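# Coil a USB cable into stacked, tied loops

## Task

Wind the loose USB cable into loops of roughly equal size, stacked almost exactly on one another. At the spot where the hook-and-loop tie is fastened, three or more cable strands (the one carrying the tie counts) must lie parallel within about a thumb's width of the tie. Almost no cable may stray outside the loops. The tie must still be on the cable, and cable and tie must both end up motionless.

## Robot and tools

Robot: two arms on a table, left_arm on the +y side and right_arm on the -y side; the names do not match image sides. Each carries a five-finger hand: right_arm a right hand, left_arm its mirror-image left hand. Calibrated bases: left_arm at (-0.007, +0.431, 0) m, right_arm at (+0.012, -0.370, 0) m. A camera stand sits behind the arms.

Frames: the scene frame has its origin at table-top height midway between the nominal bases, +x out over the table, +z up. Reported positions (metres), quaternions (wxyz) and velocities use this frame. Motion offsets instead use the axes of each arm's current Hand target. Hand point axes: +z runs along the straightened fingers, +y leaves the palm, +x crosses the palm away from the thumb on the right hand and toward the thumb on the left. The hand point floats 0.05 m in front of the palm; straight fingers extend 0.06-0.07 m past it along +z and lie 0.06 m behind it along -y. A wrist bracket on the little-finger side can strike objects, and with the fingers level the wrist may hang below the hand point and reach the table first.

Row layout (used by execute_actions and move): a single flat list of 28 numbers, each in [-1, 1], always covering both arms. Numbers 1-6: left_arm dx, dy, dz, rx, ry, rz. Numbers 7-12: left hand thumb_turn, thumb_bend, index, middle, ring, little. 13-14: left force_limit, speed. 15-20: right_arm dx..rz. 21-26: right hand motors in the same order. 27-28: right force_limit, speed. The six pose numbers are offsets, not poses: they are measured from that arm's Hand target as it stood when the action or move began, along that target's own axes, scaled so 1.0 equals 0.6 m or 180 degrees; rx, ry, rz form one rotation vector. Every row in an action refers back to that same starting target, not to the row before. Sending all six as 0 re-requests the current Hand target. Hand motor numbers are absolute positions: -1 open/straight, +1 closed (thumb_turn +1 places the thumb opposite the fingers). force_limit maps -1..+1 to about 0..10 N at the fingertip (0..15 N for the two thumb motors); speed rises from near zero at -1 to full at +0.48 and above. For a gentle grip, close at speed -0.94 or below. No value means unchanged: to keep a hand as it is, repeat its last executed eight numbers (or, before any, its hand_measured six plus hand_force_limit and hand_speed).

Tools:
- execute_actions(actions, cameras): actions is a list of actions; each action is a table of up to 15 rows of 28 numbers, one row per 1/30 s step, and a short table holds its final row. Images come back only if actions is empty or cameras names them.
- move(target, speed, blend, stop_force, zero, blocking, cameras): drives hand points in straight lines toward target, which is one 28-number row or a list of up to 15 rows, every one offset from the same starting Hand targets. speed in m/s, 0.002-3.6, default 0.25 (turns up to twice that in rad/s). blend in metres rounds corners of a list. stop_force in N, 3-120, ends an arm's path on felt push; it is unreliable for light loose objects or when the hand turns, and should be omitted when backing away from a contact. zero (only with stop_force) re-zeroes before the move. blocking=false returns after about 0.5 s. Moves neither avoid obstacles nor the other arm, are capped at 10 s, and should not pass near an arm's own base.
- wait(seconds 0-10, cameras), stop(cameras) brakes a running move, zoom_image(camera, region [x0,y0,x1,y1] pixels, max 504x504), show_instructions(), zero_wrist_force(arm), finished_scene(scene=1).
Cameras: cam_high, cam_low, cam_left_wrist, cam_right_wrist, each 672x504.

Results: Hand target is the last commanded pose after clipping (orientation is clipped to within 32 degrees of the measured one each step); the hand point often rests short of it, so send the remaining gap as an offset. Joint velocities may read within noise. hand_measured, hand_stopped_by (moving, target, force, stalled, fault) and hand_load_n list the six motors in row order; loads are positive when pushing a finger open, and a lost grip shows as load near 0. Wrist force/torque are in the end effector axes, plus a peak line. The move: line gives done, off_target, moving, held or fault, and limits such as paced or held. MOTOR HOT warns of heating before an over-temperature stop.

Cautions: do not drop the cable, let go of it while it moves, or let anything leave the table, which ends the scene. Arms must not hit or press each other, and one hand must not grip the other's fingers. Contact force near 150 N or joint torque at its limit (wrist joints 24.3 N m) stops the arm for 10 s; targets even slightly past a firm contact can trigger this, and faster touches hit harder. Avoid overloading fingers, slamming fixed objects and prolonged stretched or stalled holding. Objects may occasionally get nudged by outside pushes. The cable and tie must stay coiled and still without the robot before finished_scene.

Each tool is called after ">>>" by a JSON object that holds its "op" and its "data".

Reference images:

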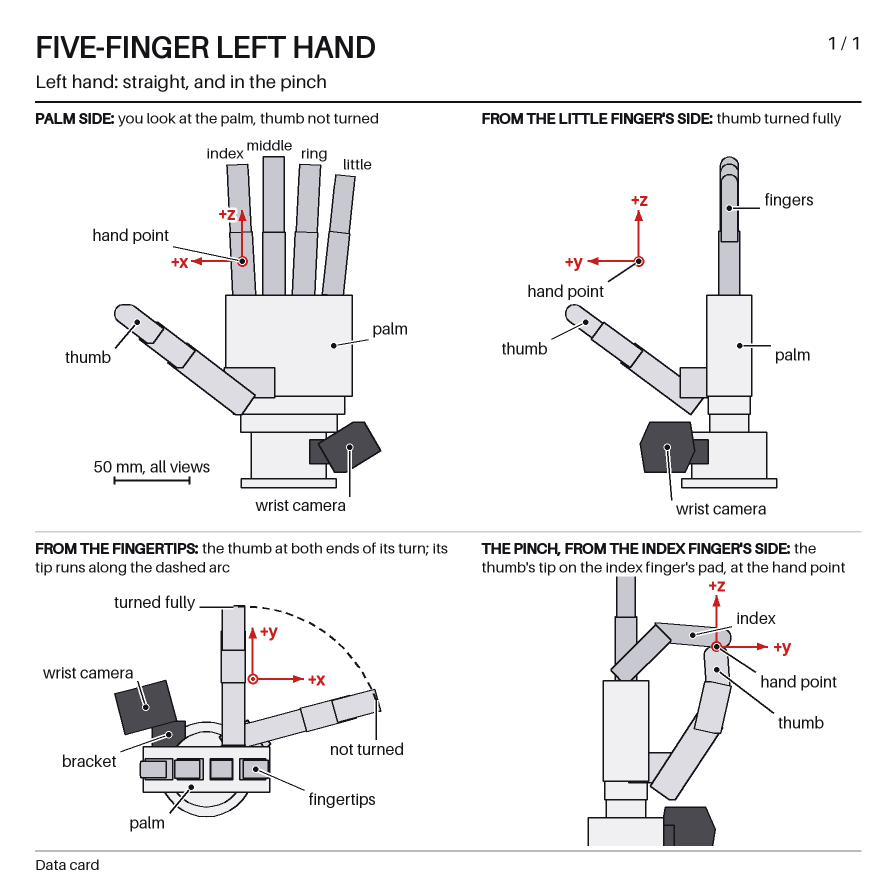

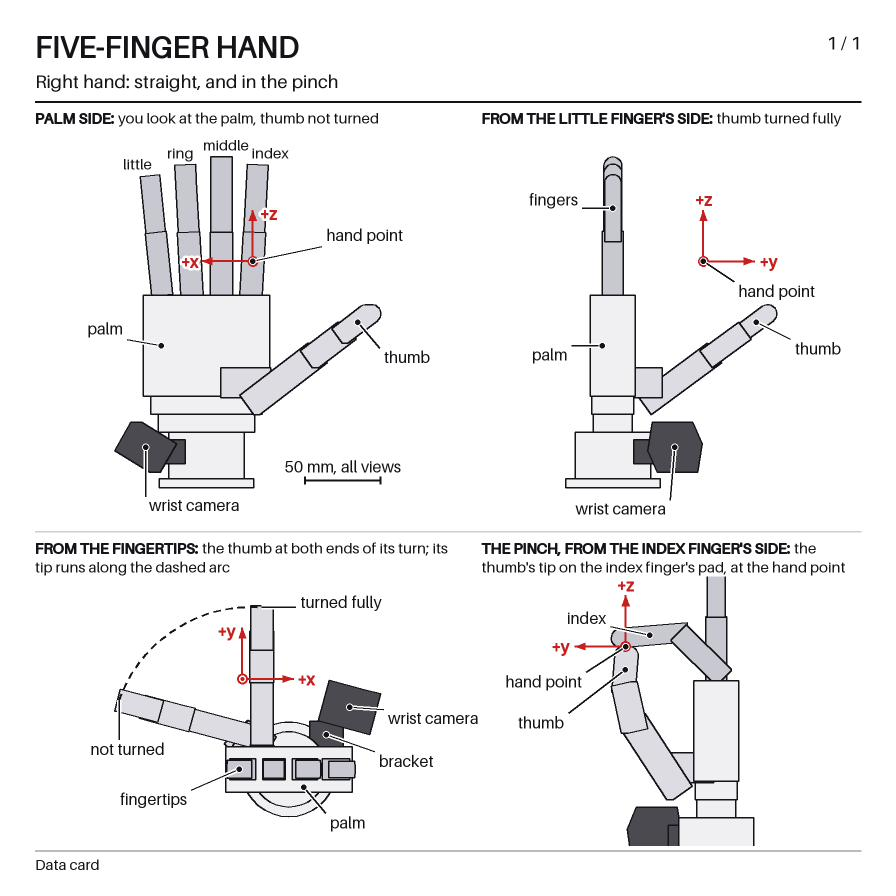

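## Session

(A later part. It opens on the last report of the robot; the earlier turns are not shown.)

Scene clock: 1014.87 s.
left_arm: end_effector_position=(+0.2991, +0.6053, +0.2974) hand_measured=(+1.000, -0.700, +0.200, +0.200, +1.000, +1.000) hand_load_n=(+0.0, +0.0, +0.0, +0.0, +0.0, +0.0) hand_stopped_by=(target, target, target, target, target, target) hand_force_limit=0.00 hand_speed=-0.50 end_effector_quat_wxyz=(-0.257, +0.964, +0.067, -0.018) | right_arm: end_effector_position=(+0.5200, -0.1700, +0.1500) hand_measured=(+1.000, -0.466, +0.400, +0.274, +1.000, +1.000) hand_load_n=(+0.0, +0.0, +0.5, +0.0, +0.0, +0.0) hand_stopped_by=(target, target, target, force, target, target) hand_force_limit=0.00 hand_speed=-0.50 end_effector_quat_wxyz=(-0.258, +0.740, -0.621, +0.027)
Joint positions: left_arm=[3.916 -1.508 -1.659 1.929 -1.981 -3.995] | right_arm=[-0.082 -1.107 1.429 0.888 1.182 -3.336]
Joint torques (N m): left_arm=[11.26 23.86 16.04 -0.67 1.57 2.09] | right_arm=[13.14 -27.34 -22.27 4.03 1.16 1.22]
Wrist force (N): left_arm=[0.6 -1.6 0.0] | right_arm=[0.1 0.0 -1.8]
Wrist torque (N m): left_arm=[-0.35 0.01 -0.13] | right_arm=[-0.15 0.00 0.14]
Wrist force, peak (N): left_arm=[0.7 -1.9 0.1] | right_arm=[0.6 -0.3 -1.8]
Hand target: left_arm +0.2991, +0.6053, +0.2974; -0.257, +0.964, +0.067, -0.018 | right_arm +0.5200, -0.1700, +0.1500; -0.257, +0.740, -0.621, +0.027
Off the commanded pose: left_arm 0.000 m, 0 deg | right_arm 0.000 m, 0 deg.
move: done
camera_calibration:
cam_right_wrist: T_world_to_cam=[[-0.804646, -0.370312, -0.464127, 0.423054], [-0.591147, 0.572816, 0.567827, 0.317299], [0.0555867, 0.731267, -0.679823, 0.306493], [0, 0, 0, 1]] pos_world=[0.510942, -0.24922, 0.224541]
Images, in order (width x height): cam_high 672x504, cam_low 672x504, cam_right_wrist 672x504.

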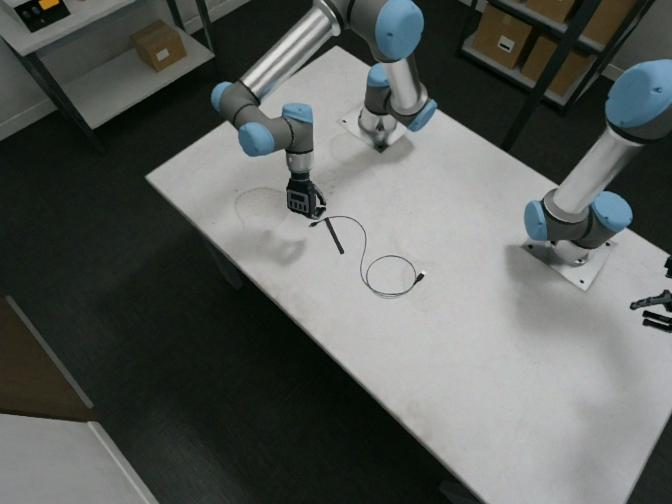

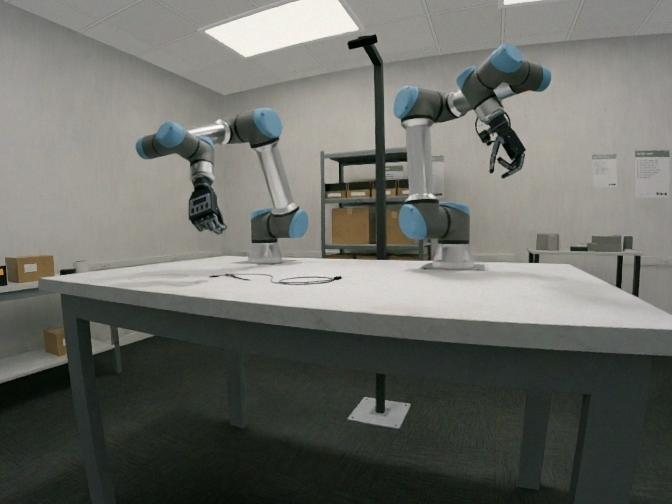

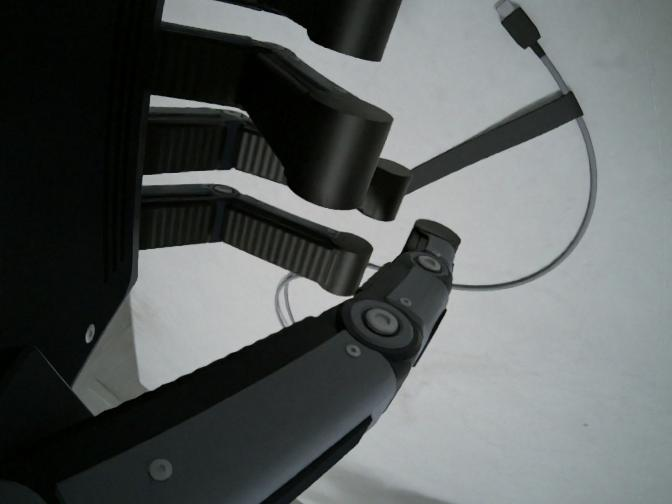

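>>> {"op": "move", "data": {"target": [[0,0,0,0,0,0,1,-0.7,0.2,0.2,1,1,0,-0.5,0.093,0.0922,0.099,0.1181,-0.1703,-0.3086,1,-0.55,0.15,0.15,1,1,0,0]], "speed": 0.25, "cameras": ["cam_right_wrist"]}}

>>> {"op": "zoom_image", "data": {"camera": "cam_right_wrist", "region": [340, 130, 600, 330]}}

Scene clock: 1035.80 s.
left_arm: end_effector_position=(+0.2991, +0.6053, +0.2974) hand_measured=(+1.000, -0.700, +0.200, +0.200, +1.000, +1.000) hand_load_n=(+0.0, +0.0, +0.0, +0.0, +0.0, +0.0) hand_stopped_by=(target, target, target, target, target, target) hand_force_limit=0.00 hand_speed=-0.50 end_effector_quat_wxyz=(-0.257, +0.964, +0.067, -0.018) | right_arm: end_effector_position=(+0.5040, -0.2067, +0.0601) hand_measured=(+1.000, -0.550, +0.150, +0.150, +1.000, +1.000) hand_load_n=(+0.0, +0.5, +0.0, +0.0, +0.0, +0.0) hand_stopped_by=(target, target, target, target, target, target) hand_force_limit=0.00 hand_speed=0.00 end_effector_quat_wxyz=(-0.489, +0.863, -0.109, +0.062)
Joint positions: left_arm=[3.916 -1.508 -1.659 1.929 -1.981 -3.995] | right_arm=[-0.321 -0.891 1.635 0.956 0.545 -4.863]
Joint torques (N m): left_arm=[10.93 23.42 15.63 -0.79 1.41 2.17] | right_arm=[-13.37 -31.43 -18.57 4.66 -2.9 -1.42]
Wrist force (N): left_arm=[0.8 -1.6 -0.2] | right_arm=[-0.4 -0.6 -0.9]
Wrist torque (N m): left_arm=[-0.34 -0.04 -0.12] | right_arm=[-0.17 0.11 0.15]
Wrist force, peak (N): left_arm=[0.8 -1.8 0.2] | right_arm=[0.4 -0.6 -2.0]
Hand target: left_arm +0.2991, +0.6053, +0.2974; -0.257, +0.964, +0.067, -0.018 | right_arm +0.5040, -0.2067, +0.0601; -0.489, +0.863, -0.109, +0.062
Off the commanded pose: left_arm 0.000 m, 0 deg | right_arm 0.000 m, 0 deg.
move: done
camera_calibration:
cam_right_wrist: T_world_to_cam=[[0.155929, -0.562607, -0.811886, -0.148144], [-0.941217, -0.33398, 0.0506679, 0.399929], [-0.29966, 0.75626, -0.581613, 0.451422], [0, 0, 0, 1]] pos_world=[0.534793, -0.291171, 0.122013]
Images, in order (width x height): cam_right_wrist 672x504.

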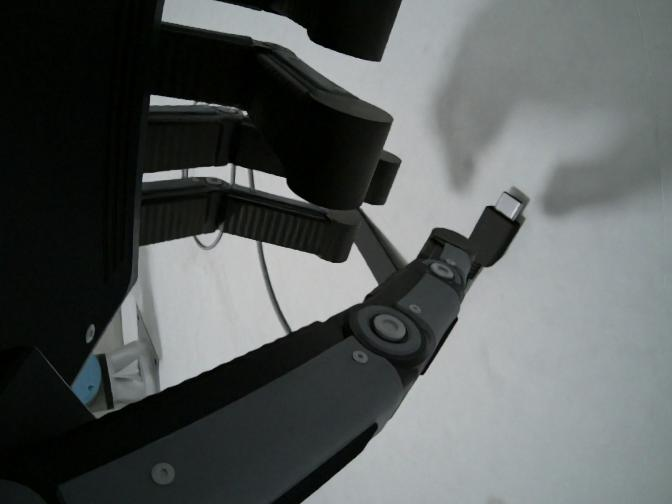

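Scaled by 1.938 from the camera's 672x504 image, which has a finer 960x720 frame.

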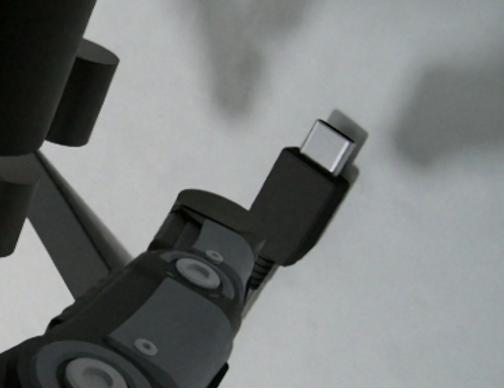

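>>> {"op": "move", "data": {"target": [[0,0,0,0,0,0,1,-0.7,0.2,0.2,1,1,0,-0.5,-0.0002,0.0470,0.0193,0,-0.0119,-0.0072,1,-0.55,0.15,0.15,1,1,0,0]], "speed": 0.1, "cameras": ["cam_right_wrist"]}}

>>> {"op": "zoom_image", "data": {"camera": "cam_right_wrist", "region": [300, 130, 500, 280]}}

Scene clock: 1039.80 s.
left_arm: end_effector_position=(+0.2991, +0.6053, +0.2974) hand_measured=(+1.000, -0.700, +0.200, +0.200, +1.000, +1.000) hand_load_n=(+0.0, +0.0, +0.0, +0.0, +0.0, +0.0) hand_stopped_by=(target, target, target, target, target, target) hand_force_limit=0.00 hand_speed=-0.50 end_effector_quat_wxyz=(-0.257, +0.964, +0.067, -0.018) | right_arm: end_effector_position=(+0.5027, -0.2111, +0.0300) hand_measured=(+1.000, -0.550, +0.150, +0.150, +1.000, +1.000) hand_load_n=(+0.0, +0.0, +0.0, +0.0, +0.0, +0.0) hand_stopped_by=(target, target, target, target, target, target) hand_force_limit=0.00 hand_speed=0.00 end_effector_quat_wxyz=(-0.490, +0.865, -0.091, +0.051)
Joint positions: left_arm=[3.916 -1.508 -1.659 1.929 -1.981 -3.995] | right_arm=[-0.326 -0.819 1.625 0.972 0.554 -4.955]
Joint torques (N m): left_arm=[11.58 23.18 15.99 -0.7 1.51 2.06] | right_arm=[-12.99 -30.8 -17.48 4.74 0.49 -1.51]
Wrist force (N): left_arm=[0.5 -1.6 -0.1] | right_arm=[-0.2 -0.4 -1.2]
Wrist torque (N m): left_arm=[-0.34 0.02 -0.14] | right_arm=[-0.12 0.07 0.18]
Wrist force, peak (N): left_arm=[0.7 -1.8 0.1] | right_arm=[-0.5 -1.2 -1.0]
Hand target: left_arm +0.2991, +0.6053, +0.2974; -0.257, +0.964, +0.067, -0.018 | right_arm +0.5027, -0.2111, +0.0299; -0.490, +0.865, -0.090, +0.051
Off the commanded pose: left_arm 0.000 m, 0 deg | right_arm 0.000 m, 0 deg.
move: done
camera_calibration:
cam_right_wrist: T_world_to_cam=[[0.1805, -0.55529, -0.811833, -0.185577], [-0.925759, -0.37473, 0.0504835, 0.38241], [-0.332251, 0.742449, -0.581703, 0.450359], [0, 0, 0, 1]] pos_world=[0.537148, -0.294117, 0.0920123]
Images, in order (width x height): cam_right_wrist 672x504.

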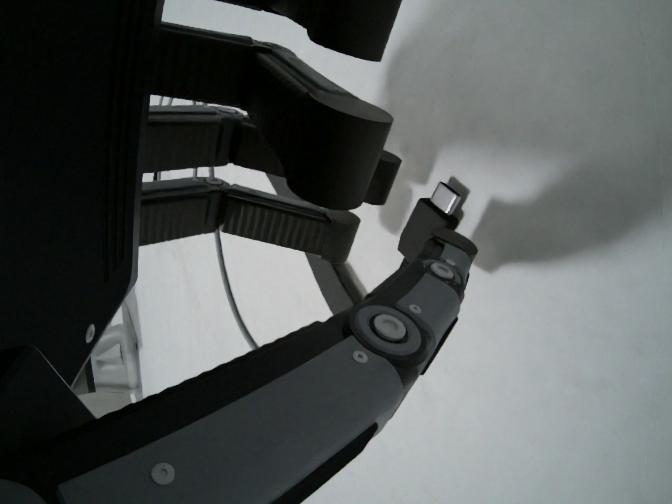

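Scaled by 2.520 from the camera's 672x504 image, which has a finer 960x720 frame.

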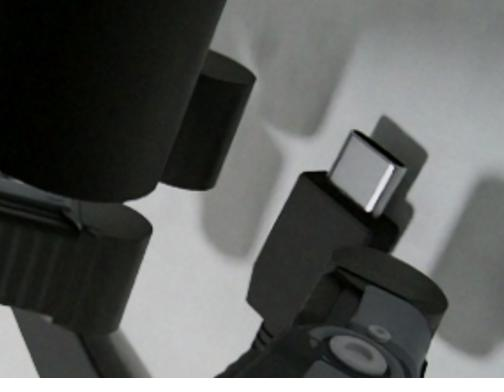

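>>> {"op": "move", "data": {"target": [[0,0,0,0,0,0,1,-0.7,0.2,0.2,1,1,0,-0.5,0,-0.0009,0.0014,0,0,0,1,-0.5,0.2,0.2,1,1,0,0],[0,0,0,0,0,0,1,-0.7,0.2,0.2,1,1,0,-0.5,0,0.0143,0.0105,0,0,0,1,-0.47,0.23,0.23,1,1,0,0],[0,0,0,0,0,0,1,-0.7,0.2,0.2,1,1,0,-0.5,0,0.0156,0.0113,0,0,0,1,-0.44,0.25,0.25,1,1,0,0],[0,0,0,0,0,0,1,-0.7,0.2,0.2,1,1,0,-0.5,0,0.0167,0.0120,0,0,0,1,-0.44,0.25,0.25,1,1,0,0]], "speed": 0.05, "cameras": ["cam_right_wrist"]}}

>>> {"op": "zoom_image", "data": {"camera": "cam_right_wrist", "region": [300, 130, 500, 280]}}

Scene clock: 1047.47 s.
left_arm: end_effector_position=(+0.2991, +0.6053, +0.2974) hand_measured=(+1.000, -0.700, +0.200, +0.200, +1.000, +1.000) hand_load_n=(+0.0, +0.0, +0.0, +0.0, +0.0, +0.0) hand_stopped_by=(target, target, target, target, target, target) hand_force_limit=0.00 hand_speed=-0.50 end_effector_quat_wxyz=(-0.257, +0.964, +0.067, -0.018) | right_arm: end_effector_position=(+0.5029, -0.2101, +0.0177) hand_measured=(+1.000, -0.444, +0.250, +0.248, +1.000, +1.000) hand_load_n=(+1.5, +3.5, +0.0, +4.5, +0.0, +0.0) hand_stopped_by=(target, target, target, target, target, target) hand_force_limit=0.00 hand_speed=0.00 end_effector_quat_wxyz=(-0.490, +0.865, -0.090, +0.051)
Joint positions: left_arm=[3.916 -1.508 -1.659 1.929 -1.981 -3.995] | right_arm=[-0.324 -0.797 1.625 0.947 0.553 -4.952]
Joint torques (N m): left_arm=[11.03 23.18 15.31 -0.76 1.49 1.96] | right_arm=[13.6 -31.03 -0.44 -0.37 -2.32 1.23]
Wrist force (N): left_arm=[0.6 -1.6 -0.1] | right_arm=[-0.3 -3.5 -2.0]
Wrist torque (N m): left_arm=[-0.34 0.01 -0.14] | right_arm=[-0.28 0.06 -0.03]
Wrist force, peak (N): left_arm=[0.8 -1.8 -0.1] | right_arm=[-0.3 -3.7 -2.3]
Hand target: left_arm +0.2991, +0.6053, +0.2974; -0.257, +0.964, +0.067, -0.018 | right_arm +0.5029, -0.2101, +0.0176; -0.490, +0.865, -0.090, +0.051
Off the commanded pose: left_arm 0.000 m, 0 deg | right_arm 0.000 m, 0 deg.
move: done
camera_calibration:
cam_right_wrist: T_world_to_cam=[[0.180555, -0.555235, -0.811858, -0.195154], [-0.925684, -0.374907, 0.0505319, 0.383592], [-0.332429, 0.742401, -0.581664, 0.442581], [0, 0, 0, 1]] pos_world=[0.537447, -0.293117, 0.0796125]
Images, in order (width x height): cam_right_wrist 672x504.

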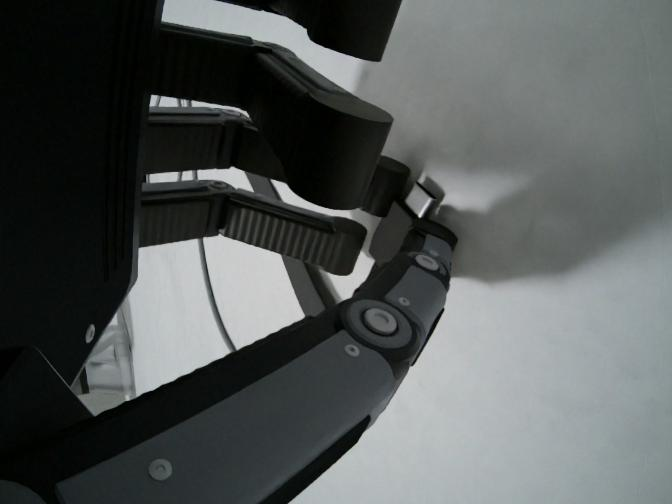

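Scaled by 2.520 from the camera's 672x504 image, which has a finer 960x720 frame.

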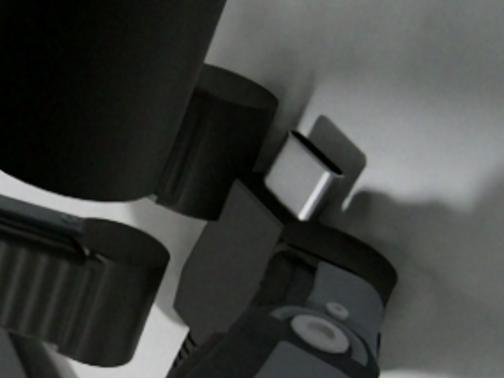

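>>> {"op": "move", "data": {"target": [[0,0,0,0,0,0,1,-0.7,0.2,0.2,1,1,0,-0.5,0,0.0004,0.0002,0,0,0,1,-0.44,0.25,0.33,1,1,0.2,-0.7]], "speed": 0.05, "cameras": ["cam_right_wrist"]}}

>>> {"op": "zoom_image", "data": {"camera": "cam_right_wrist", "region": [300, 130, 500, 280]}}

Scene clock: 1052.33 s.
left_arm: end_effector_position=(+0.2991, +0.6053, +0.2974) hand_measured=(+1.000, -0.700, +0.200, +0.200, +1.000, +1.000) hand_load_n=(+0.0, +0.0, +0.0, +0.5, +0.0, +0.0) hand_stopped_by=(target, target, target, target, target, target) hand_force_limit=0.00 hand_speed=-0.50 end_effector_quat_wxyz=(-0.257, +0.964, +0.067, -0.018) | right_arm: end_effector_position=(+0.5029, -0.2101, +0.0174) hand_measured=(+1.000, -0.444, +0.250, +0.272, +1.000, +1.000) hand_load_n=(+2.0, +4.5, +0.0, +6.0, +0.0, +0.0) hand_stopped_by=(target, target, target, force, target, target) hand_force_limit=0.20 hand_speed=-0.70 end_effector_quat_wxyz=(-0.490, +0.865, -0.090, +0.051)
Joint positions: left_arm=[3.916 -1.508 -1.659 1.929 -1.981 -3.995] | right_arm=[-0.324 -0.797 1.625 0.947 0.553 -4.952]
Joint torques (N m): left_arm=[10.16 23.3 16.17 -0.79 1.56 1.99] | right_arm=[7.02 -28.41 0.29 -0.97 0.52 -0.85]
Wrist force (N): left_arm=[0.6 -1.4 -0.1] | right_arm=[-0.1 -9.5 -6.2]
Wrist torque (N m): left_arm=[-0.32 0.00 -0.14] | right_arm=[-0.68 0.09 -0.14]
Wrist force, peak (N): left_arm=[0.5 -1.9 -0.1] | right_arm=[-0.2 -9.6 -6.1]
Hand target: left_arm +0.2991, +0.6053, +0.2974; -0.257, +0.964, +0.067, -0.018 | right_arm +0.5029, -0.2101, +0.0174; -0.490, +0.865, -0.090, +0.051
Off the commanded pose: left_arm 0.000 m, 0 deg | right_arm 0.000 m, 0 deg.
move: done
camera_calibration:
cam_right_wrist: T_world_to_cam=[[0.180578, -0.555154, -0.811909, -0.195382], [-0.925672, -0.374942, 0.050491, 0.383594], [-0.332449, 0.742444, -0.581597, 0.442425], [0, 0, 0, 1]] pos_world=[0.537447, -0.293117, 0.0793126]
Images, in order (width x height): cam_right_wrist 672x504.

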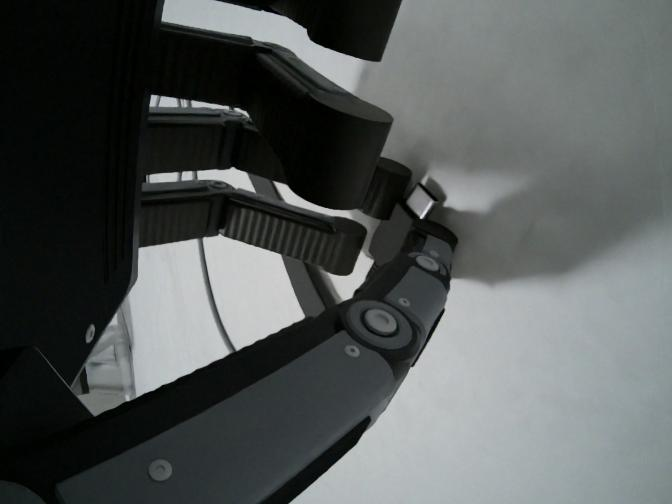

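Scaled by 2.520 from the camera's 672x504 image, which has a finer 960x720 frame.

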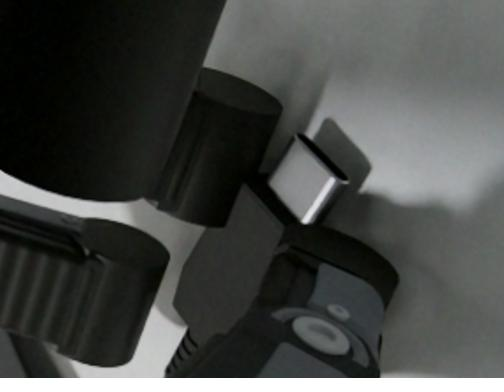

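>>> {"op": "move", "data": {"target": [[0,0,0,0,0,0,1,-0.7,0.2,0.2,1,1,0,-0.5,0,0,0.0005,0,0,0,1,-0.53,0.2,0.2,1,1,0,0],[0,0,0,0,0,0,1,-0.7,0.2,0.2,1,1,0,-0.5,0,-0.0143,-0.0086,-0.0389,0,0,1,-0.53,0.18,0.18,1,1,0,0]], "speed": 0.05, "cameras": ["cam_right_wrist"]}}

>>> {"op": "zoom_image", "data": {"camera": "cam_right_wrist", "region": [300, 130, 500, 280]}}

Scene clock: 1061.73 s.
left_arm: end_effector_position=(+0.2991, +0.6053, +0.2974) hand_measured=(+1.000, -0.700, +0.200, +0.200, +1.000, +1.000) hand_load_n=(+0.0, +0.0, +0.0, +0.0, +0.0, +0.0) hand_stopped_by=(target, target, target, target, target, target) hand_force_limit=0.00 hand_speed=-0.50 end_effector_quat_wxyz=(-0.257, +0.964, +0.067, -0.018) | right_arm: end_effector_position=(+0.5029, -0.2102, +0.0274) hand_measured=(+1.000, -0.518, +0.180, +0.180, +1.000, +1.000) hand_load_n=(+0.0, +0.0, +0.0, +0.0, +0.0, +0.0) hand_stopped_by=(target, stalled, target, target, target, target) hand_force_limit=0.00 hand_speed=0.00 end_effector_quat_wxyz=(-0.436, +0.894, -0.093, +0.046) end_effector_velocity=(-0.001, +0.002, +0.000) end_effector_angular_velocity=(+0.000, +0.001, +0.005)
Joint positions: left_arm=[3.916 -1.508 -1.659 1.929 -1.981 -3.995] | right_arm=[-0.274 -0.857 1.596 0.927 0.666 -4.834]
Joint velocities: left_arm=[within noise] | right_arm=[0.005 0 0 0.001 0 0]
Joint torques (N m): left_arm=[10.8 22.3 16.09 -0.9 1.57 2] | right_arm=[13.61 -49.43 -18.71 -0.01 0.52 1.24]
Wrist force (N): left_arm=[0.5 -1.7 -0.2] | right_arm=[-0.4 0.1 -1.4]
Wrist torque (N m): left_arm=[-0.35 0.01 -0.13] | right_arm=[-0.06 0.10 0.02]
Wrist force, peak (N): left_arm=[0.6 -1.8 -0.1] | right_arm=[-0.8 -27.4 -10.5]
Hand target: left_arm +0.2991, +0.6053, +0.2974; -0.257, +0.964, +0.067, -0.018 | right_arm +0.5029, -0.2102, +0.0274; -0.436, +0.894, -0.093, +0.046
Off the commanded pose: left_arm 0.000 m, 0 deg | right_arm 0.000 m, 0 deg.
move: done
camera_calibration:
cam_right_wrist: T_world_to_cam=[[0.160861, -0.648336, -0.744167, -0.198781], [-0.923546, -0.364818, 0.118201, 0.382245], [-0.34812, 0.668258, -0.657452, 0.442627], [0, 0, 0, 1]] pos_world=[0.539084, -0.285216, 0.0978985]
Images, in order (width x height): cam_right_wrist 672x504.

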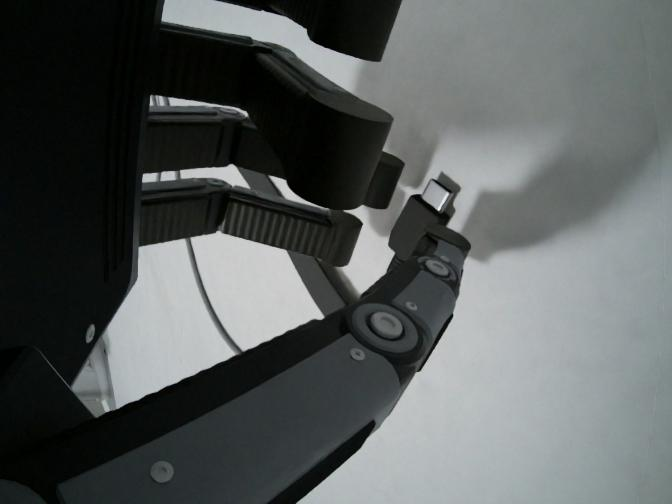

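Scaled by 2.520 from the camera's 672x504 image, which has a finer 960x720 frame.

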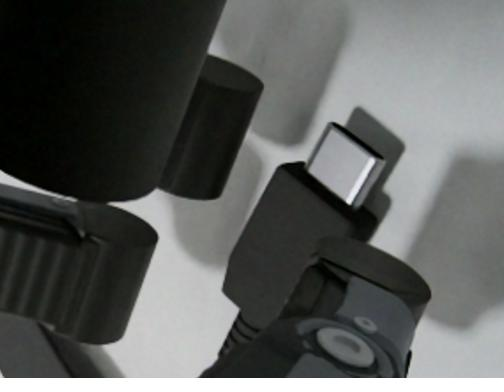

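>>> {"op": "move", "data": {"target": [[0,0,0,0,0,0,1,-0.7,0.2,0.2,1,1,0,-0.5,0,0.0003,0,0,0,0,1,-0.5,0.2,0.2,1,1,0,0],[0,0,0,0,0,0,1,-0.7,0.2,0.2,1,1,0,-0.5,0,0.00906,0.00708,0,0,0,1,-0.47,0.225,0.225,1,1,0,0],[0,0,0,0,0,0,1,-0.7,0.2,0.2,1,1,0,-0.5,0,0.01103,0.00862,0,0,0,1,-0.45,0.245,0.245,1,1,0,0]], "speed": 0.05, "cameras": ["cam_right_wrist"]}}

>>> {"op": "zoom_image", "data": {"camera": "cam_right_wrist", "region": [300, 130, 500, 280]}}

Scene clock: 1068.80 s.
left_arm: end_effector_position=(+0.2991, +0.6053, +0.2974) hand_measured=(+1.000, -0.700, +0.200, +0.200, +1.000, +1.000) hand_load_n=(+0.0, +0.0, +0.0, +0.0, +0.0, +0.0) hand_stopped_by=(target, target, target, target, target, target) hand_force_limit=0.00 hand_speed=-0.50 end_effector_quat_wxyz=(-0.257, +0.964, +0.067, -0.018) | right_arm: end_effector_position=(+0.5029, -0.2102, +0.0190) hand_measured=(+1.000, -0.450, +0.244, +0.244, +1.000, +1.000) hand_load_n=(+0.0, +0.0, +0.0, +0.0, +0.0, +0.0) hand_stopped_by=(target, target, target, target, target, target) hand_force_limit=0.00 hand_speed=0.00 end_effector_quat_wxyz=(-0.436, +0.894, -0.093, +0.046)
Joint positions: left_arm=[3.916 -1.508 -1.659 1.929 -1.981 -3.995] | right_arm=[-0.274 -0.843 1.599 0.911 0.666 -4.834]
Joint torques (N m): left_arm=[10.56 23.51 16.34 -0.97 1.5 2.02] | right_arm=[13.61 -31.7 -2.12 0.09 -2.31 1.18]
Wrist force (N): left_arm=[0.5 -1.7 0.1] | right_arm=[-0.7 0.1 -1.6]
Wrist torque (N m): left_arm=[-0.37 0.02 -0.13] | right_arm=[-0.04 0.15 0.01]
Wrist force, peak (N): left_arm=[0.9 -1.8 -0.2] | right_arm=[0.1 -0.2 -1.9]
Hand target: left_arm +0.2991, +0.6053, +0.2974; -0.257, +0.964, +0.067, -0.018 | right_arm +0.5029, -0.2102, +0.0190; -0.436, +0.894, -0.093, +0.046
Off the commanded pose: left_arm 0.000 m, 0 deg | right_arm 0.000 m, 0 deg.
move: done
camera_calibration:
cam_right_wrist: T_world_to_cam=[[0.160885, -0.648379, -0.744124, -0.205061], [-0.923532, -0.364844, 0.118225, 0.383222], [-0.348144, 0.668202, -0.657496, 0.437106], [0, 0, 0, 1]] pos_world=[0.539084, -0.285216, 0.0894984]
Images, in order (width x height): cam_right_wrist 672x504.

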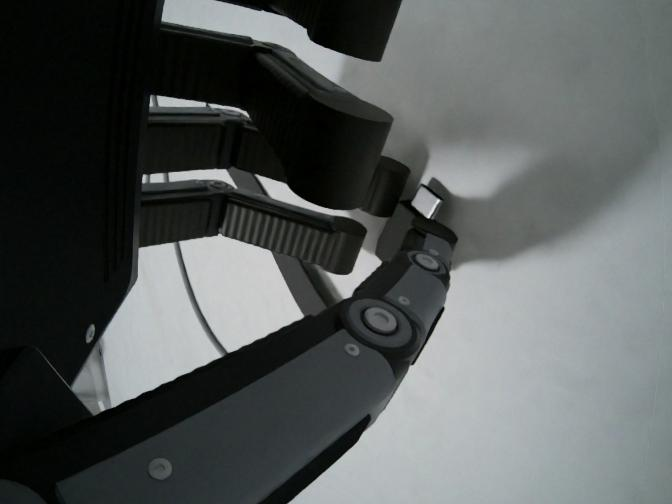

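Scaled by 2.520 from the camera's 672x504 image, which has a finer 960x720 frame.

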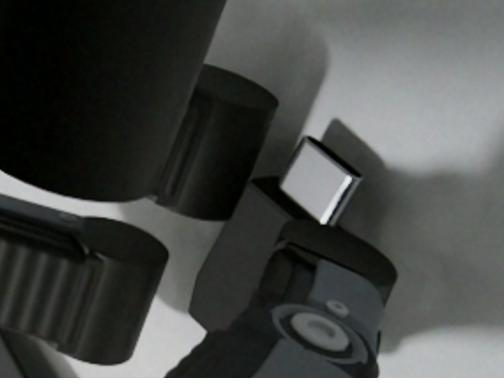

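>>> {"op": "move", "data": {"target": [[0,0,0,0,0,0,1,-0.7,0.2,0.2,1,1,0,-0.5,0,0.00328,0.00257,0,0,0,1,-0.45,0.245,0.245,1,1,0,0]], "speed": 0.01, "stop_force": 3, "cameras": ["cam_right_wrist"]}}

>>> {"op": "zoom_image", "data": {"camera": "cam_right_wrist", "region": [300, 130, 500, 280]}}

Scene clock: 1071.77 s.
left_arm: end_effector_position=(+0.2991, +0.6053, +0.2974) hand_measured=(+1.000, -0.700, +0.200, +0.200, +1.000, +1.000) hand_load_n=(+0.0, +0.0, +0.0, +0.0, +0.0, +0.0) hand_stopped_by=(target, target, target, target, target, target) hand_force_limit=0.00 hand_speed=-0.50 end_effector_quat_wxyz=(-0.257, +0.964, +0.067, -0.018) | right_arm: end_effector_position=(+0.5029, -0.2101, +0.0184) hand_measured=(+1.000, -0.450, +0.244, +0.244, +1.000, +1.000) hand_load_n=(-0.5, -0.5, +0.0, +0.5, +0.0, +0.0) hand_stopped_by=(target, target, target, target, target, target) hand_force_limit=0.00 hand_speed=0.00 end_effector_quat_wxyz=(-0.436, +0.894, -0.093, +0.046)
Joint positions: left_arm=[3.916 -1.508 -1.659 1.929 -1.981 -3.995] | right_arm=[-0.274 -0.842 1.599 0.91 0.666 -4.834]
Joint torques (N m): left_arm=[10.81 22.82 15.96 -0.89 1.49 2.04] | right_arm=[13.65 -49.18 -14 4.43 -1.6 1.2]
Wrist force (N): left_arm=[0.7 -1.7 0.0] | right_arm=[-0.2 -3.0 -2.7]
Wrist torque (N m): left_arm=[-0.37 -0.01 -0.12] | right_arm=[-0.22 0.11 -0.02]
Wrist force, peak (N): left_arm=[0.6 -1.8 0.1] | right_arm=[-0.1 -3.7 -3.6]
Hand target: left_arm +0.2991, +0.6053, +0.2974; -0.257, +0.964, +0.067, -0.018 | right_arm +0.5029, -0.2102, +0.0184; -0.436, +0.894, -0.093, +0.046 (not the last commanded pose)
Off the commanded pose: left_arm 0.000 m, 0 deg | right_arm 0.002 m, 0 deg.
move: contact (right_arm)
camera_calibration:
cam_right_wrist: T_world_to_cam=[[0.160861, -0.648336, -0.744167, -0.205478], [-0.923546, -0.364818, 0.118201, 0.383309], [-0.34812, 0.668258, -0.657452, 0.43671], [0, 0, 0, 1]] pos_world=[0.539084, -0.285216, 0.0888985]
Images, in order (width x height): cam_right_wrist 672x504.

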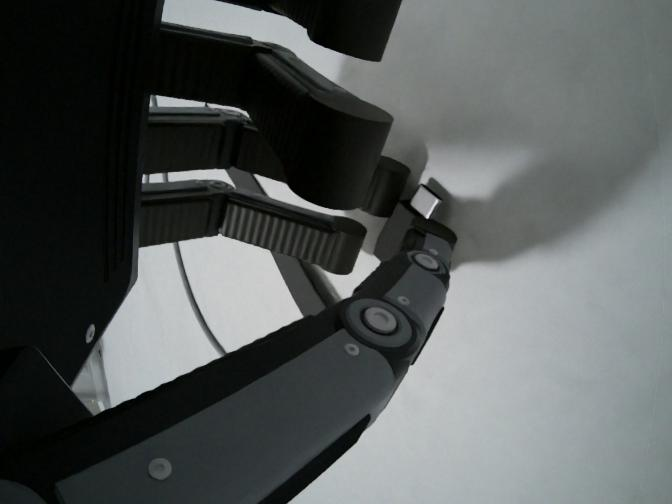

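Scaled by 2.520 from the camera's 672x504 image, which has a finer 960x720 frame.

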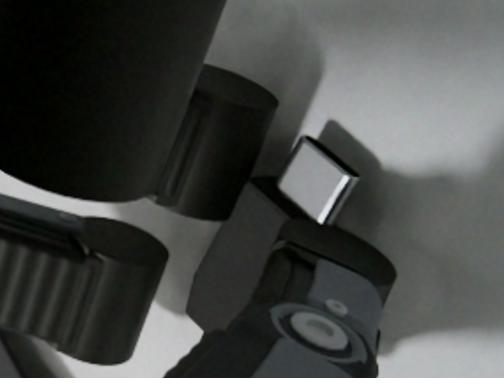

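>>> {"op": "move", "data": {"target": [[0,0,0,0,0,0,1,-0.7,0.2,0.2,1,1,0,-0.5,0,-0.0004,-0.0003,0,0,0,1,-0.44,0.262,0.262,1,1,0,-0.3],[0,0,0,0,0,0,1,-0.7,0.2,0.2,1,1,0,-0.5,0,0.0007,0.0005,0,0,0,1,-0.435,0.275,0.275,1,1,0,-0.3]], "speed": 0.03, "cameras": ["cam_right_wrist"]}}

>>> {"op": "zoom_image", "data": {"camera": "cam_right_wrist", "region": [300, 130, 500, 280]}}

Scene clock: 1075.53 s.
left_arm: end_effector_position=(+0.2991, +0.6053, +0.2974) hand_measured=(+1.000, -0.700, +0.200, +0.200, +1.000, +1.000) hand_load_n=(+0.0, +0.0, +0.0, +0.0, +0.0, +0.0) hand_stopped_by=(target, target, target, target, target, target) hand_force_limit=0.00 hand_speed=-0.50 end_effector_quat_wxyz=(-0.257, +0.964, +0.067, -0.018) | right_arm: end_effector_position=(+0.5029, -0.2101, +0.0179) hand_measured=(+1.000, -0.438, +0.274, +0.272, +1.000, +1.000) hand_load_n=(+0.0, +3.0, +0.0, +3.5, +0.0, +0.0) hand_stopped_by=(target, target, target, target, target, target) hand_force_limit=0.00 hand_speed=-0.30 end_effector_quat_wxyz=(-0.436, +0.894, -0.093, +0.046)
Joint positions: left_arm=[3.916 -1.508 -1.659 1.929 -1.981 -3.995] | right_arm=[-0.274 -0.841 1.599 0.909 0.666 -4.834]
Joint torques (N m): left_arm=[10.36 22.73 15.57 -0.85 1.49 1.92] | right_arm=[-1.6 -29.47 -0.93 -0.37 0.74 -1.03]
Wrist force (N): left_arm=[0.7 -1.6 -0.2] | right_arm=[0.1 -5.2 -4.5]
Wrist torque (N m): left_arm=[-0.34 -0.01 -0.13] | right_arm=[-0.35 0.15 -0.08]
Wrist force, peak (N): left_arm=[0.8 -1.8 0.0] | right_arm=[0.3 -5.3 -4.6]
Hand target: left_arm +0.2991, +0.6053, +0.2974; -0.257, +0.964, +0.067, -0.018 | right_arm +0.5029, -0.2102, +0.0179; -0.436, +0.894, -0.093, +0.046
Off the commanded pose: left_arm 0.000 m, 0 deg | right_arm 0.000 m, 0 deg.
move: done
camera_calibration:
cam_right_wrist: T_world_to_cam=[[0.160885, -0.648379, -0.744124, -0.205879], [-0.923532, -0.364844, 0.118225, 0.383352], [-0.348144, 0.668202, -0.657496, 0.436383], [0, 0, 0, 1]] pos_world=[0.539084, -0.285216, 0.0883984]
Images, in order (width x height): cam_right_wrist 672x504.

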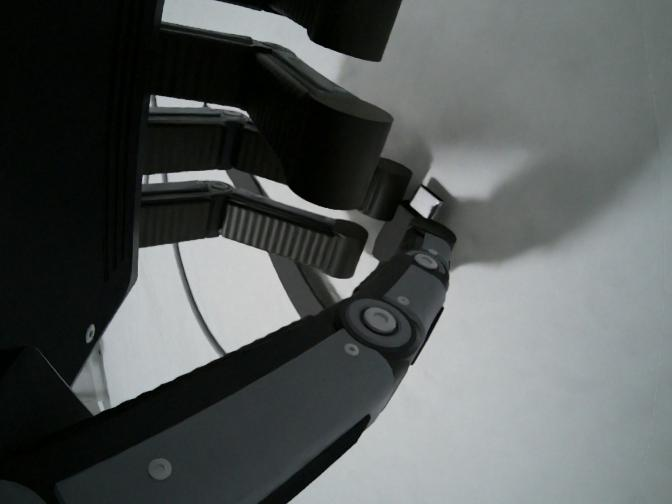

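Scaled by 2.520 from the camera's 672x504 image, which has a finer 960x720 frame.

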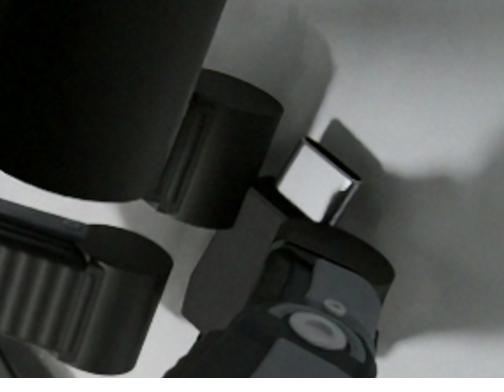

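>>> {"op": "move", "data": {"target": [[0,0,0,0,0,0,1,-0.7,0.2,0.2,1,1,0,-0.5,0,-0.0002,-0.0001,0,0,0,1,-0.435,0.275,0.4,1,1,0.2,-0.6]], "speed": 0.03, "cameras": ["cam_right_wrist"]}}

>>> {"op": "zoom_image", "data": {"camera": "cam_right_wrist", "region": [300, 130, 500, 280]}}

Scene clock: 1077.30 s.
left_arm: end_effector_position=(+0.2991, +0.6053, +0.2974) hand_measured=(+1.000, -0.700, +0.200, +0.200, +1.000, +1.000) hand_load_n=(+0.0, +0.0, +0.0, +0.0, +0.0, +0.0) hand_stopped_by=(target, target, target, target, target, target) hand_force_limit=0.00 hand_speed=-0.50 end_effector_quat_wxyz=(-0.257, +0.964, +0.067, -0.018) | right_arm: end_effector_position=(+0.5029, -0.2102, +0.0180) hand_measured=(+1.000, -0.438, +0.274, +0.400, +1.000, +1.000) hand_load_n=(-0.5, +0.0, +0.0, +0.0, +0.0, +0.0) hand_stopped_by=(target, target, target, target, target, target) hand_force_limit=0.20 hand_speed=-0.60 end_effector_quat_wxyz=(-0.436, +0.894, -0.093, +0.046)
Joint positions: left_arm=[3.916 -1.508 -1.659 1.929 -1.981 -3.995] | right_arm=[-0.274 -0.841 1.599 0.909 0.666 -4.834]
Joint torques (N m): left_arm=[10.76 22.8 16.04 -0.88 1.53 2.01] | right_arm=[-1.96 -48.55 -8.9 3.97 -0.58 1.08]
Wrist force (N): left_arm=[0.5 -1.7 0.0] | right_arm=[-0.5 -2.5 -4.2]
Wrist torque (N m): left_arm=[-0.36 0.02 -0.14] | right_arm=[-0.24 0.14 -0.02]
Wrist force, peak (N): left_arm=[0.8 -1.7 0.0] | right_arm=[-0.1 -9.1 -9.2]
Hand target: left_arm +0.2991, +0.6053, +0.2974; -0.257, +0.964, +0.067, -0.018 | right_arm +0.5029, -0.2101, +0.0180; -0.436, +0.894, -0.093, +0.046
Off the commanded pose: left_arm 0.000 m, 0 deg | right_arm 0.000 m, 0 deg.
move: done
camera_calibration:
cam_right_wrist: T_world_to_cam=[[0.160801, -0.64836, -0.744159, -0.205751], [-0.923556, -0.364775, 0.11825, 0.38337], [-0.348119, 0.668258, -0.657453, 0.436447], [0, 0, 0, 1]] pos_world=[0.539084, -0.285216, 0.0884986]
Images, in order (width x height): cam_right_wrist 672x504.

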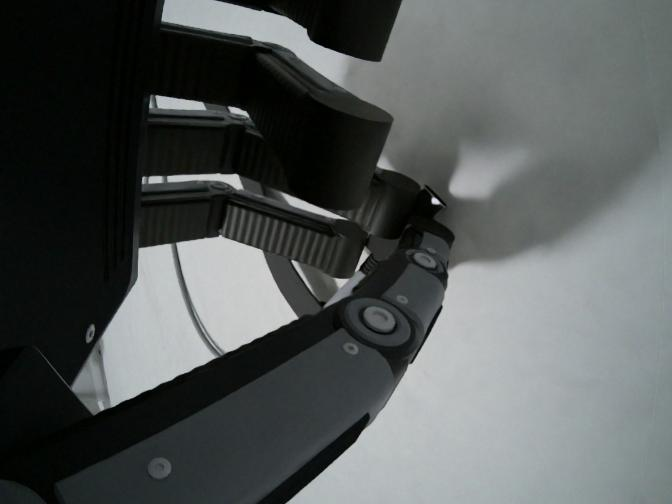

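Scaled by 2.520 from the camera's 672x504 image, which has a finer 960x720 frame.

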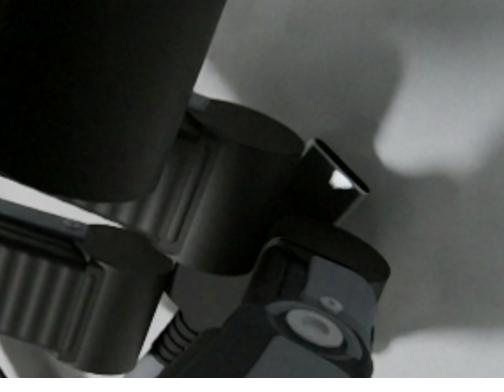

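>>> {"op": "move", "data": {"target": [[0,0,0,0,0,0,1,-0.7,0.2,0.2,1,1,0,-0.5,0,-0.0158,-0.0123,0,0,0,1,-0.435,0.275,0.4,1,1,0.2,-0.6],[0,0,0,0,0,0,1,-0.7,0.2,0.2,1,1,0,-0.5,0,-0.0158,-0.0123,0.0389,0,0,1,-0.55,0.15,0.15,1,1,0,0.1]], "speed": 0.06, "cameras": ["cam_right_wrist"]}}

>>> {"op": "zoom_image", "data": {"camera": "cam_right_wrist", "region": [300, 130, 500, 280]}}

Scene clock: 1088.70 s.
left_arm: end_effector_position=(+0.2991, +0.6053, +0.2974) hand_measured=(+1.000, -0.700, +0.200, +0.200, +1.000, +1.000) hand_load_n=(+0.0, +0.0, +0.0, +0.0, +0.0, +0.0) hand_stopped_by=(target, target, target, target, target, target) hand_force_limit=0.00 hand_speed=-0.50 end_effector_quat_wxyz=(-0.257, +0.964, +0.067, -0.018) | right_arm: end_effector_position=(+0.5029, -0.2101, +0.0300) hand_measured=(+1.000, -0.550, +0.150, +0.150, +1.000, +1.000) hand_load_n=(+0.0, +0.0, +0.0, +0.0, +0.0, +0.0) hand_stopped_by=(target, target, target, target, target, target) hand_force_limit=0.00 hand_speed=0.10 end_effector_quat_wxyz=(-0.490, +0.865, -0.090, +0.051)
Joint positions: left_arm=[3.916 -1.508 -1.659 1.929 -1.981 -3.995] | right_arm=[-0.324 -0.819 1.624 0.97 0.553 -4.952]
Joint torques (N m): left_arm=[10.03 22.54 16.03 -0.95 1.42 1.95] | right_arm=[-13.8 -31.74 -1.44 4.76 -2.94 -1.44]
Wrist force (N): left_arm=[0.7 -1.6 0.0] | right_arm=[-0.3 0.0 -1.3]
Wrist torque (N m): left_arm=[-0.35 -0.01 -0.13] | right_arm=[-0.07 0.09 0.17]
Wrist force, peak (N): left_arm=[0.7 -1.9 0.0] | right_arm=[-0.4 -3.0 -4.8]
Hand target: left_arm +0.2991, +0.6053, +0.2974; -0.257, +0.964, +0.067, -0.018 | right_arm +0.5029, -0.2101, +0.0300; -0.490, +0.865, -0.090, +0.051
Off the commanded pose: left_arm 0.000 m, 0 deg | right_arm 0.000 m, 0 deg.
move: done
camera_calibration:
cam_right_wrist: T_world_to_cam=[[0.180555, -0.555235, -0.811858, -0.185087], [-0.925684, -0.374907, 0.0505319, 0.382965], [-0.332429, 0.742401, -0.581664, 0.449794], [0, 0, 0, 1]] pos_world=[0.537447, -0.293117, 0.0920125]
Images, in order (width x height): cam_right_wrist 672x504.

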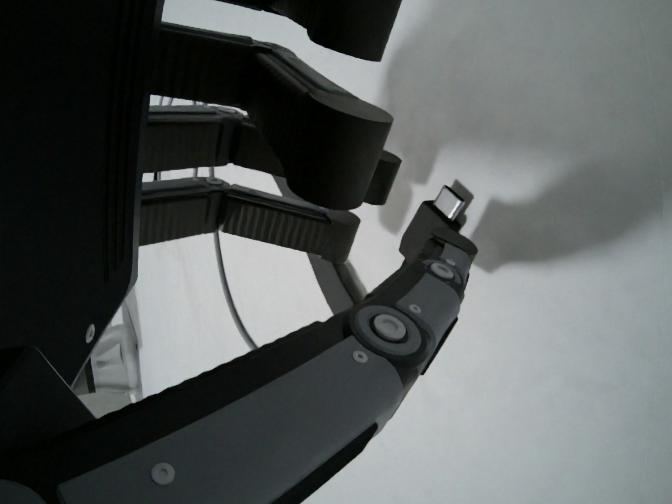

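Scaled by 2.520 from the camera's 672x504 image, which has a finer 960x720 frame.

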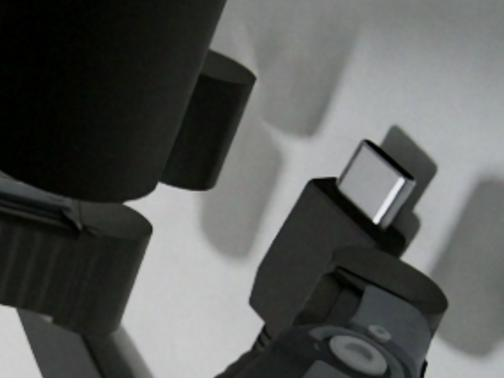

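>>> {"op": "move", "data": {"target": [[0,0,0,0,0,0,1,-0.7,0.2,0.2,1,1,0,-0.5,-0.0025,0,0,0,0.0162,0.0097,1,-0.5,0.2,0.2,1,1,0,-0.2],[0,0,0,0,0,0,1,-0.7,0.2,0.2,1,1,0,-0.5,-0.0025,0.01543,0.00927,0,0.0162,0.0097,1,-0.48,0.22,0.22,1,1,0,-0.3],[0,0,0,0,0,0,1,-0.7,0.2,0.2,1,1,0,-0.5,-0.0025,0.01657,0.00996,0,0.0162,0.0097,1,-0.46,0.235,0.235,1,1,0,-0.3]], "speed": 0.04, "cameras": ["cam_right_wrist"]}}

>>> {"op": "zoom_image", "data": {"camera": "cam_right_wrist", "region": [300, 130, 500, 280]}}

Scene clock: 1095.93 s.
left_arm: end_effector_position=(+0.2991, +0.6053, +0.2974) hand_measured=(+1.000, -0.700, +0.200, +0.200, +1.000, +1.000) hand_load_n=(+0.0, +0.0, +0.5, +0.0, +0.0, +0.5) hand_stopped_by=(target, target, target, target, target, target) hand_force_limit=0.00 hand_speed=-0.50 end_effector_quat_wxyz=(-0.257, +0.964, +0.067, -0.018) | right_arm: end_effector_position=(+0.5015, -0.2098, +0.0184) hand_measured=(+1.000, -0.462, +0.234, +0.234, +1.000, +1.000) hand_load_n=(+0.5, +2.5, +0.0, +2.5, +0.0, +0.0) hand_stopped_by=(target, target, target, target, target, target) hand_force_limit=0.00 hand_speed=-0.30 end_effector_quat_wxyz=(-0.488, +0.862, -0.116, +0.066)
Joint positions: left_arm=[3.916 -1.508 -1.659 1.929 -1.981 -3.995] | right_arm=[-0.331 -0.832 1.663 0.859 0.545 -4.852]
Joint torques (N m): left_arm=[10.69 22.3 14.96 -1.11 1.5 1.92] | right_arm=[9.56 -31.03 -1.06 0.1 0.04 1.23]
Wrist force (N): left_arm=[0.5 -1.6 0.0] | right_arm=[-0.4 0.2 -0.9]
Wrist torque (N m): left_arm=[-0.34 0.01 -0.13] | right_arm=[-0.04 0.10 0.03]
Wrist force, peak (N): left_arm=[0.9 -1.8 -0.2] | right_arm=[-0.4 0.1 -1.7]
Hand target: left_arm +0.2991, +0.6053, +0.2974; -0.257, +0.964, +0.067, -0.018 | right_arm +0.5015, -0.2098, +0.0184; -0.488, +0.862, -0.116, +0.066
Off the commanded pose: left_arm 0.000 m, 0 deg | right_arm 0.000 m, 0 deg.
move: done
camera_calibration:
cam_right_wrist: T_world_to_cam=[[0.147406, -0.564954, -0.811849, -0.179495], [-0.946293, -0.319354, 0.0504168, 0.404319], [-0.28775, 0.760816, -0.581687, 0.423801], [0, 0, 0, 1]] pos_world=[0.531012, -0.29472, 0.0804122]
Images, in order (width x height): cam_right_wrist 672x504.

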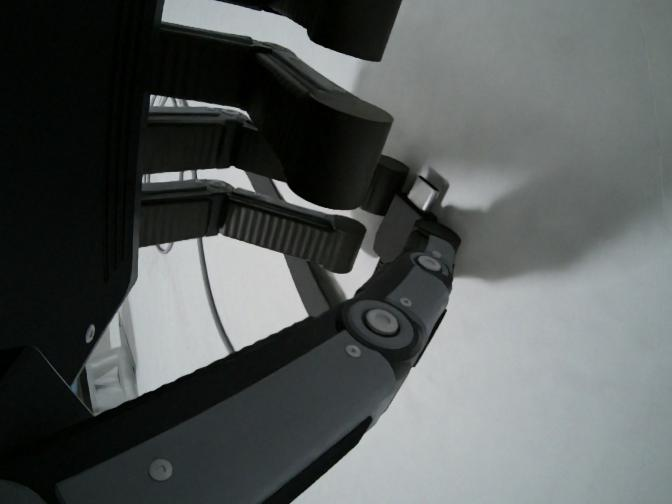

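Scaled by 2.520 from the camera's 672x504 image, which has a finer 960x720 frame.

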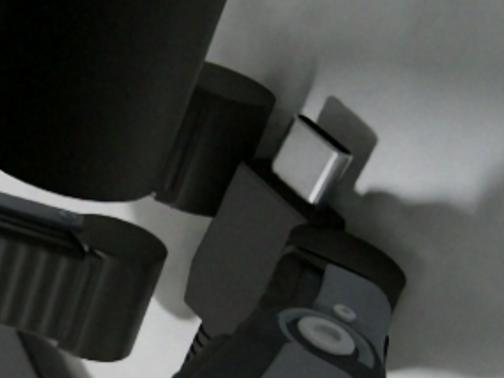

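>>> {"op": "move", "data": {"target": [[0,0,0,0,0,0,1,-0.7,0.2,0.2,1,1,0,-0.5,0,0.0002,0,0,0,0,1,-0.46,0.235,0.4,1,1,0,-0.6],[0,0,0,0,0,0,1,-0.7,0.2,0.2,1,1,0,-0.5,0,-0.0214,-0.0129,0,0,0,1,-0.46,0.235,0.4,1,1,0,-0.6]], "speed": 0.03, "cameras": ["cam_right_wrist"]}}

>>> {"op": "zoom_image", "data": {"camera": "cam_right_wrist", "region": [300, 130, 500, 280]}}

Scene clock: 1099.20 s.
left_arm: end_effector_position=(+0.2991, +0.6053, +0.2974) hand_measured=(+1.000, -0.700, +0.200, +0.200, +1.000, +1.000) hand_load_n=(+0.0, +0.0, +0.0, +0.0, +0.0, +0.0) hand_stopped_by=(target, target, target, target, target, target) hand_force_limit=0.00 hand_speed=-0.50 end_effector_quat_wxyz=(-0.257, +0.964, +0.067, -0.018) | right_arm: end_effector_position=(+0.5014, -0.2098, +0.0333) hand_measured=(+1.000, -0.464, +0.234, +0.264, +1.000, +1.000) hand_load_n=(+1.5, +6.0, +0.0, +5.0, +0.0, +0.0) hand_stopped_by=(target, target, target, force, target, target) hand_force_limit=0.00 hand_speed=-0.60 end_effector_quat_wxyz=(-0.488, +0.862, -0.116, +0.066)
Joint positions: left_arm=[3.916 -1.508 -1.659 1.929 -1.981 -3.995] | right_arm=[-0.331 -0.858 1.661 0.887 0.545 -4.852]
Joint torques (N m): left_arm=[10.75 22.79 15.28 -0.99 1.54 1.89] | right_arm=[-13.38 -49.53 -17.37 4.58 -0.76 -0.71]
Wrist force (N): left_arm=[0.5 -1.3 0.0] | right_arm=[-0.4 0.2 -1.2]
Wrist torque (N m): left_arm=[-0.30 0.01 -0.15] | right_arm=[-0.04 0.12 0.02]
Wrist force, peak (N): left_arm=[0.7 -1.9 -0.2] | right_arm=[-0.6 0.2 -1.5]
Hand target: left_arm +0.2991, +0.6053, +0.2974; -0.257, +0.964, +0.067, -0.018 | right_arm +0.5015, -0.2098, +0.0334; -0.488, +0.862, -0.116, +0.066
Off the commanded pose: left_arm 0.000 m, 0 deg | right_arm 0.000 m, 0 deg.
move: done
camera_calibration:
cam_right_wrist: T_world_to_cam=[[0.147325, -0.564969, -0.811853, -0.167426], [-0.946278, -0.319379, 0.0505376, 0.403451], [-0.287841, 0.760793, -0.581671, 0.432422], [0, 0, 0, 1]] pos_world=[0.530912, -0.29472, 0.0952125]
Images, in order (width x height): cam_right_wrist 672x504.

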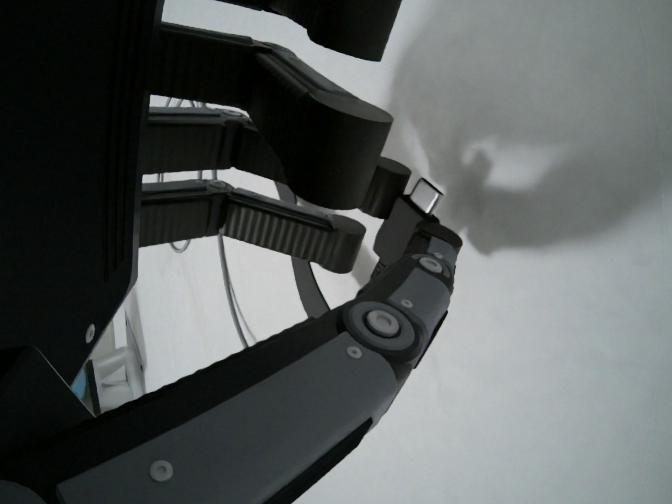

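Scaled by 2.520 from the camera's 672x504 image, which has a finer 960x720 frame.

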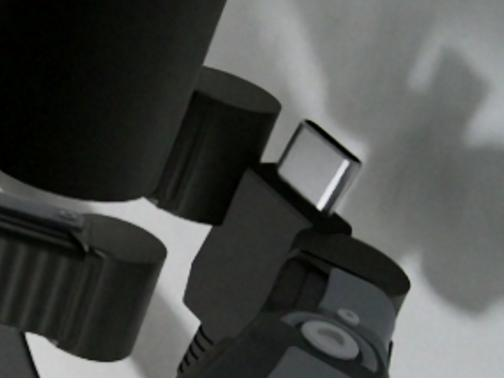

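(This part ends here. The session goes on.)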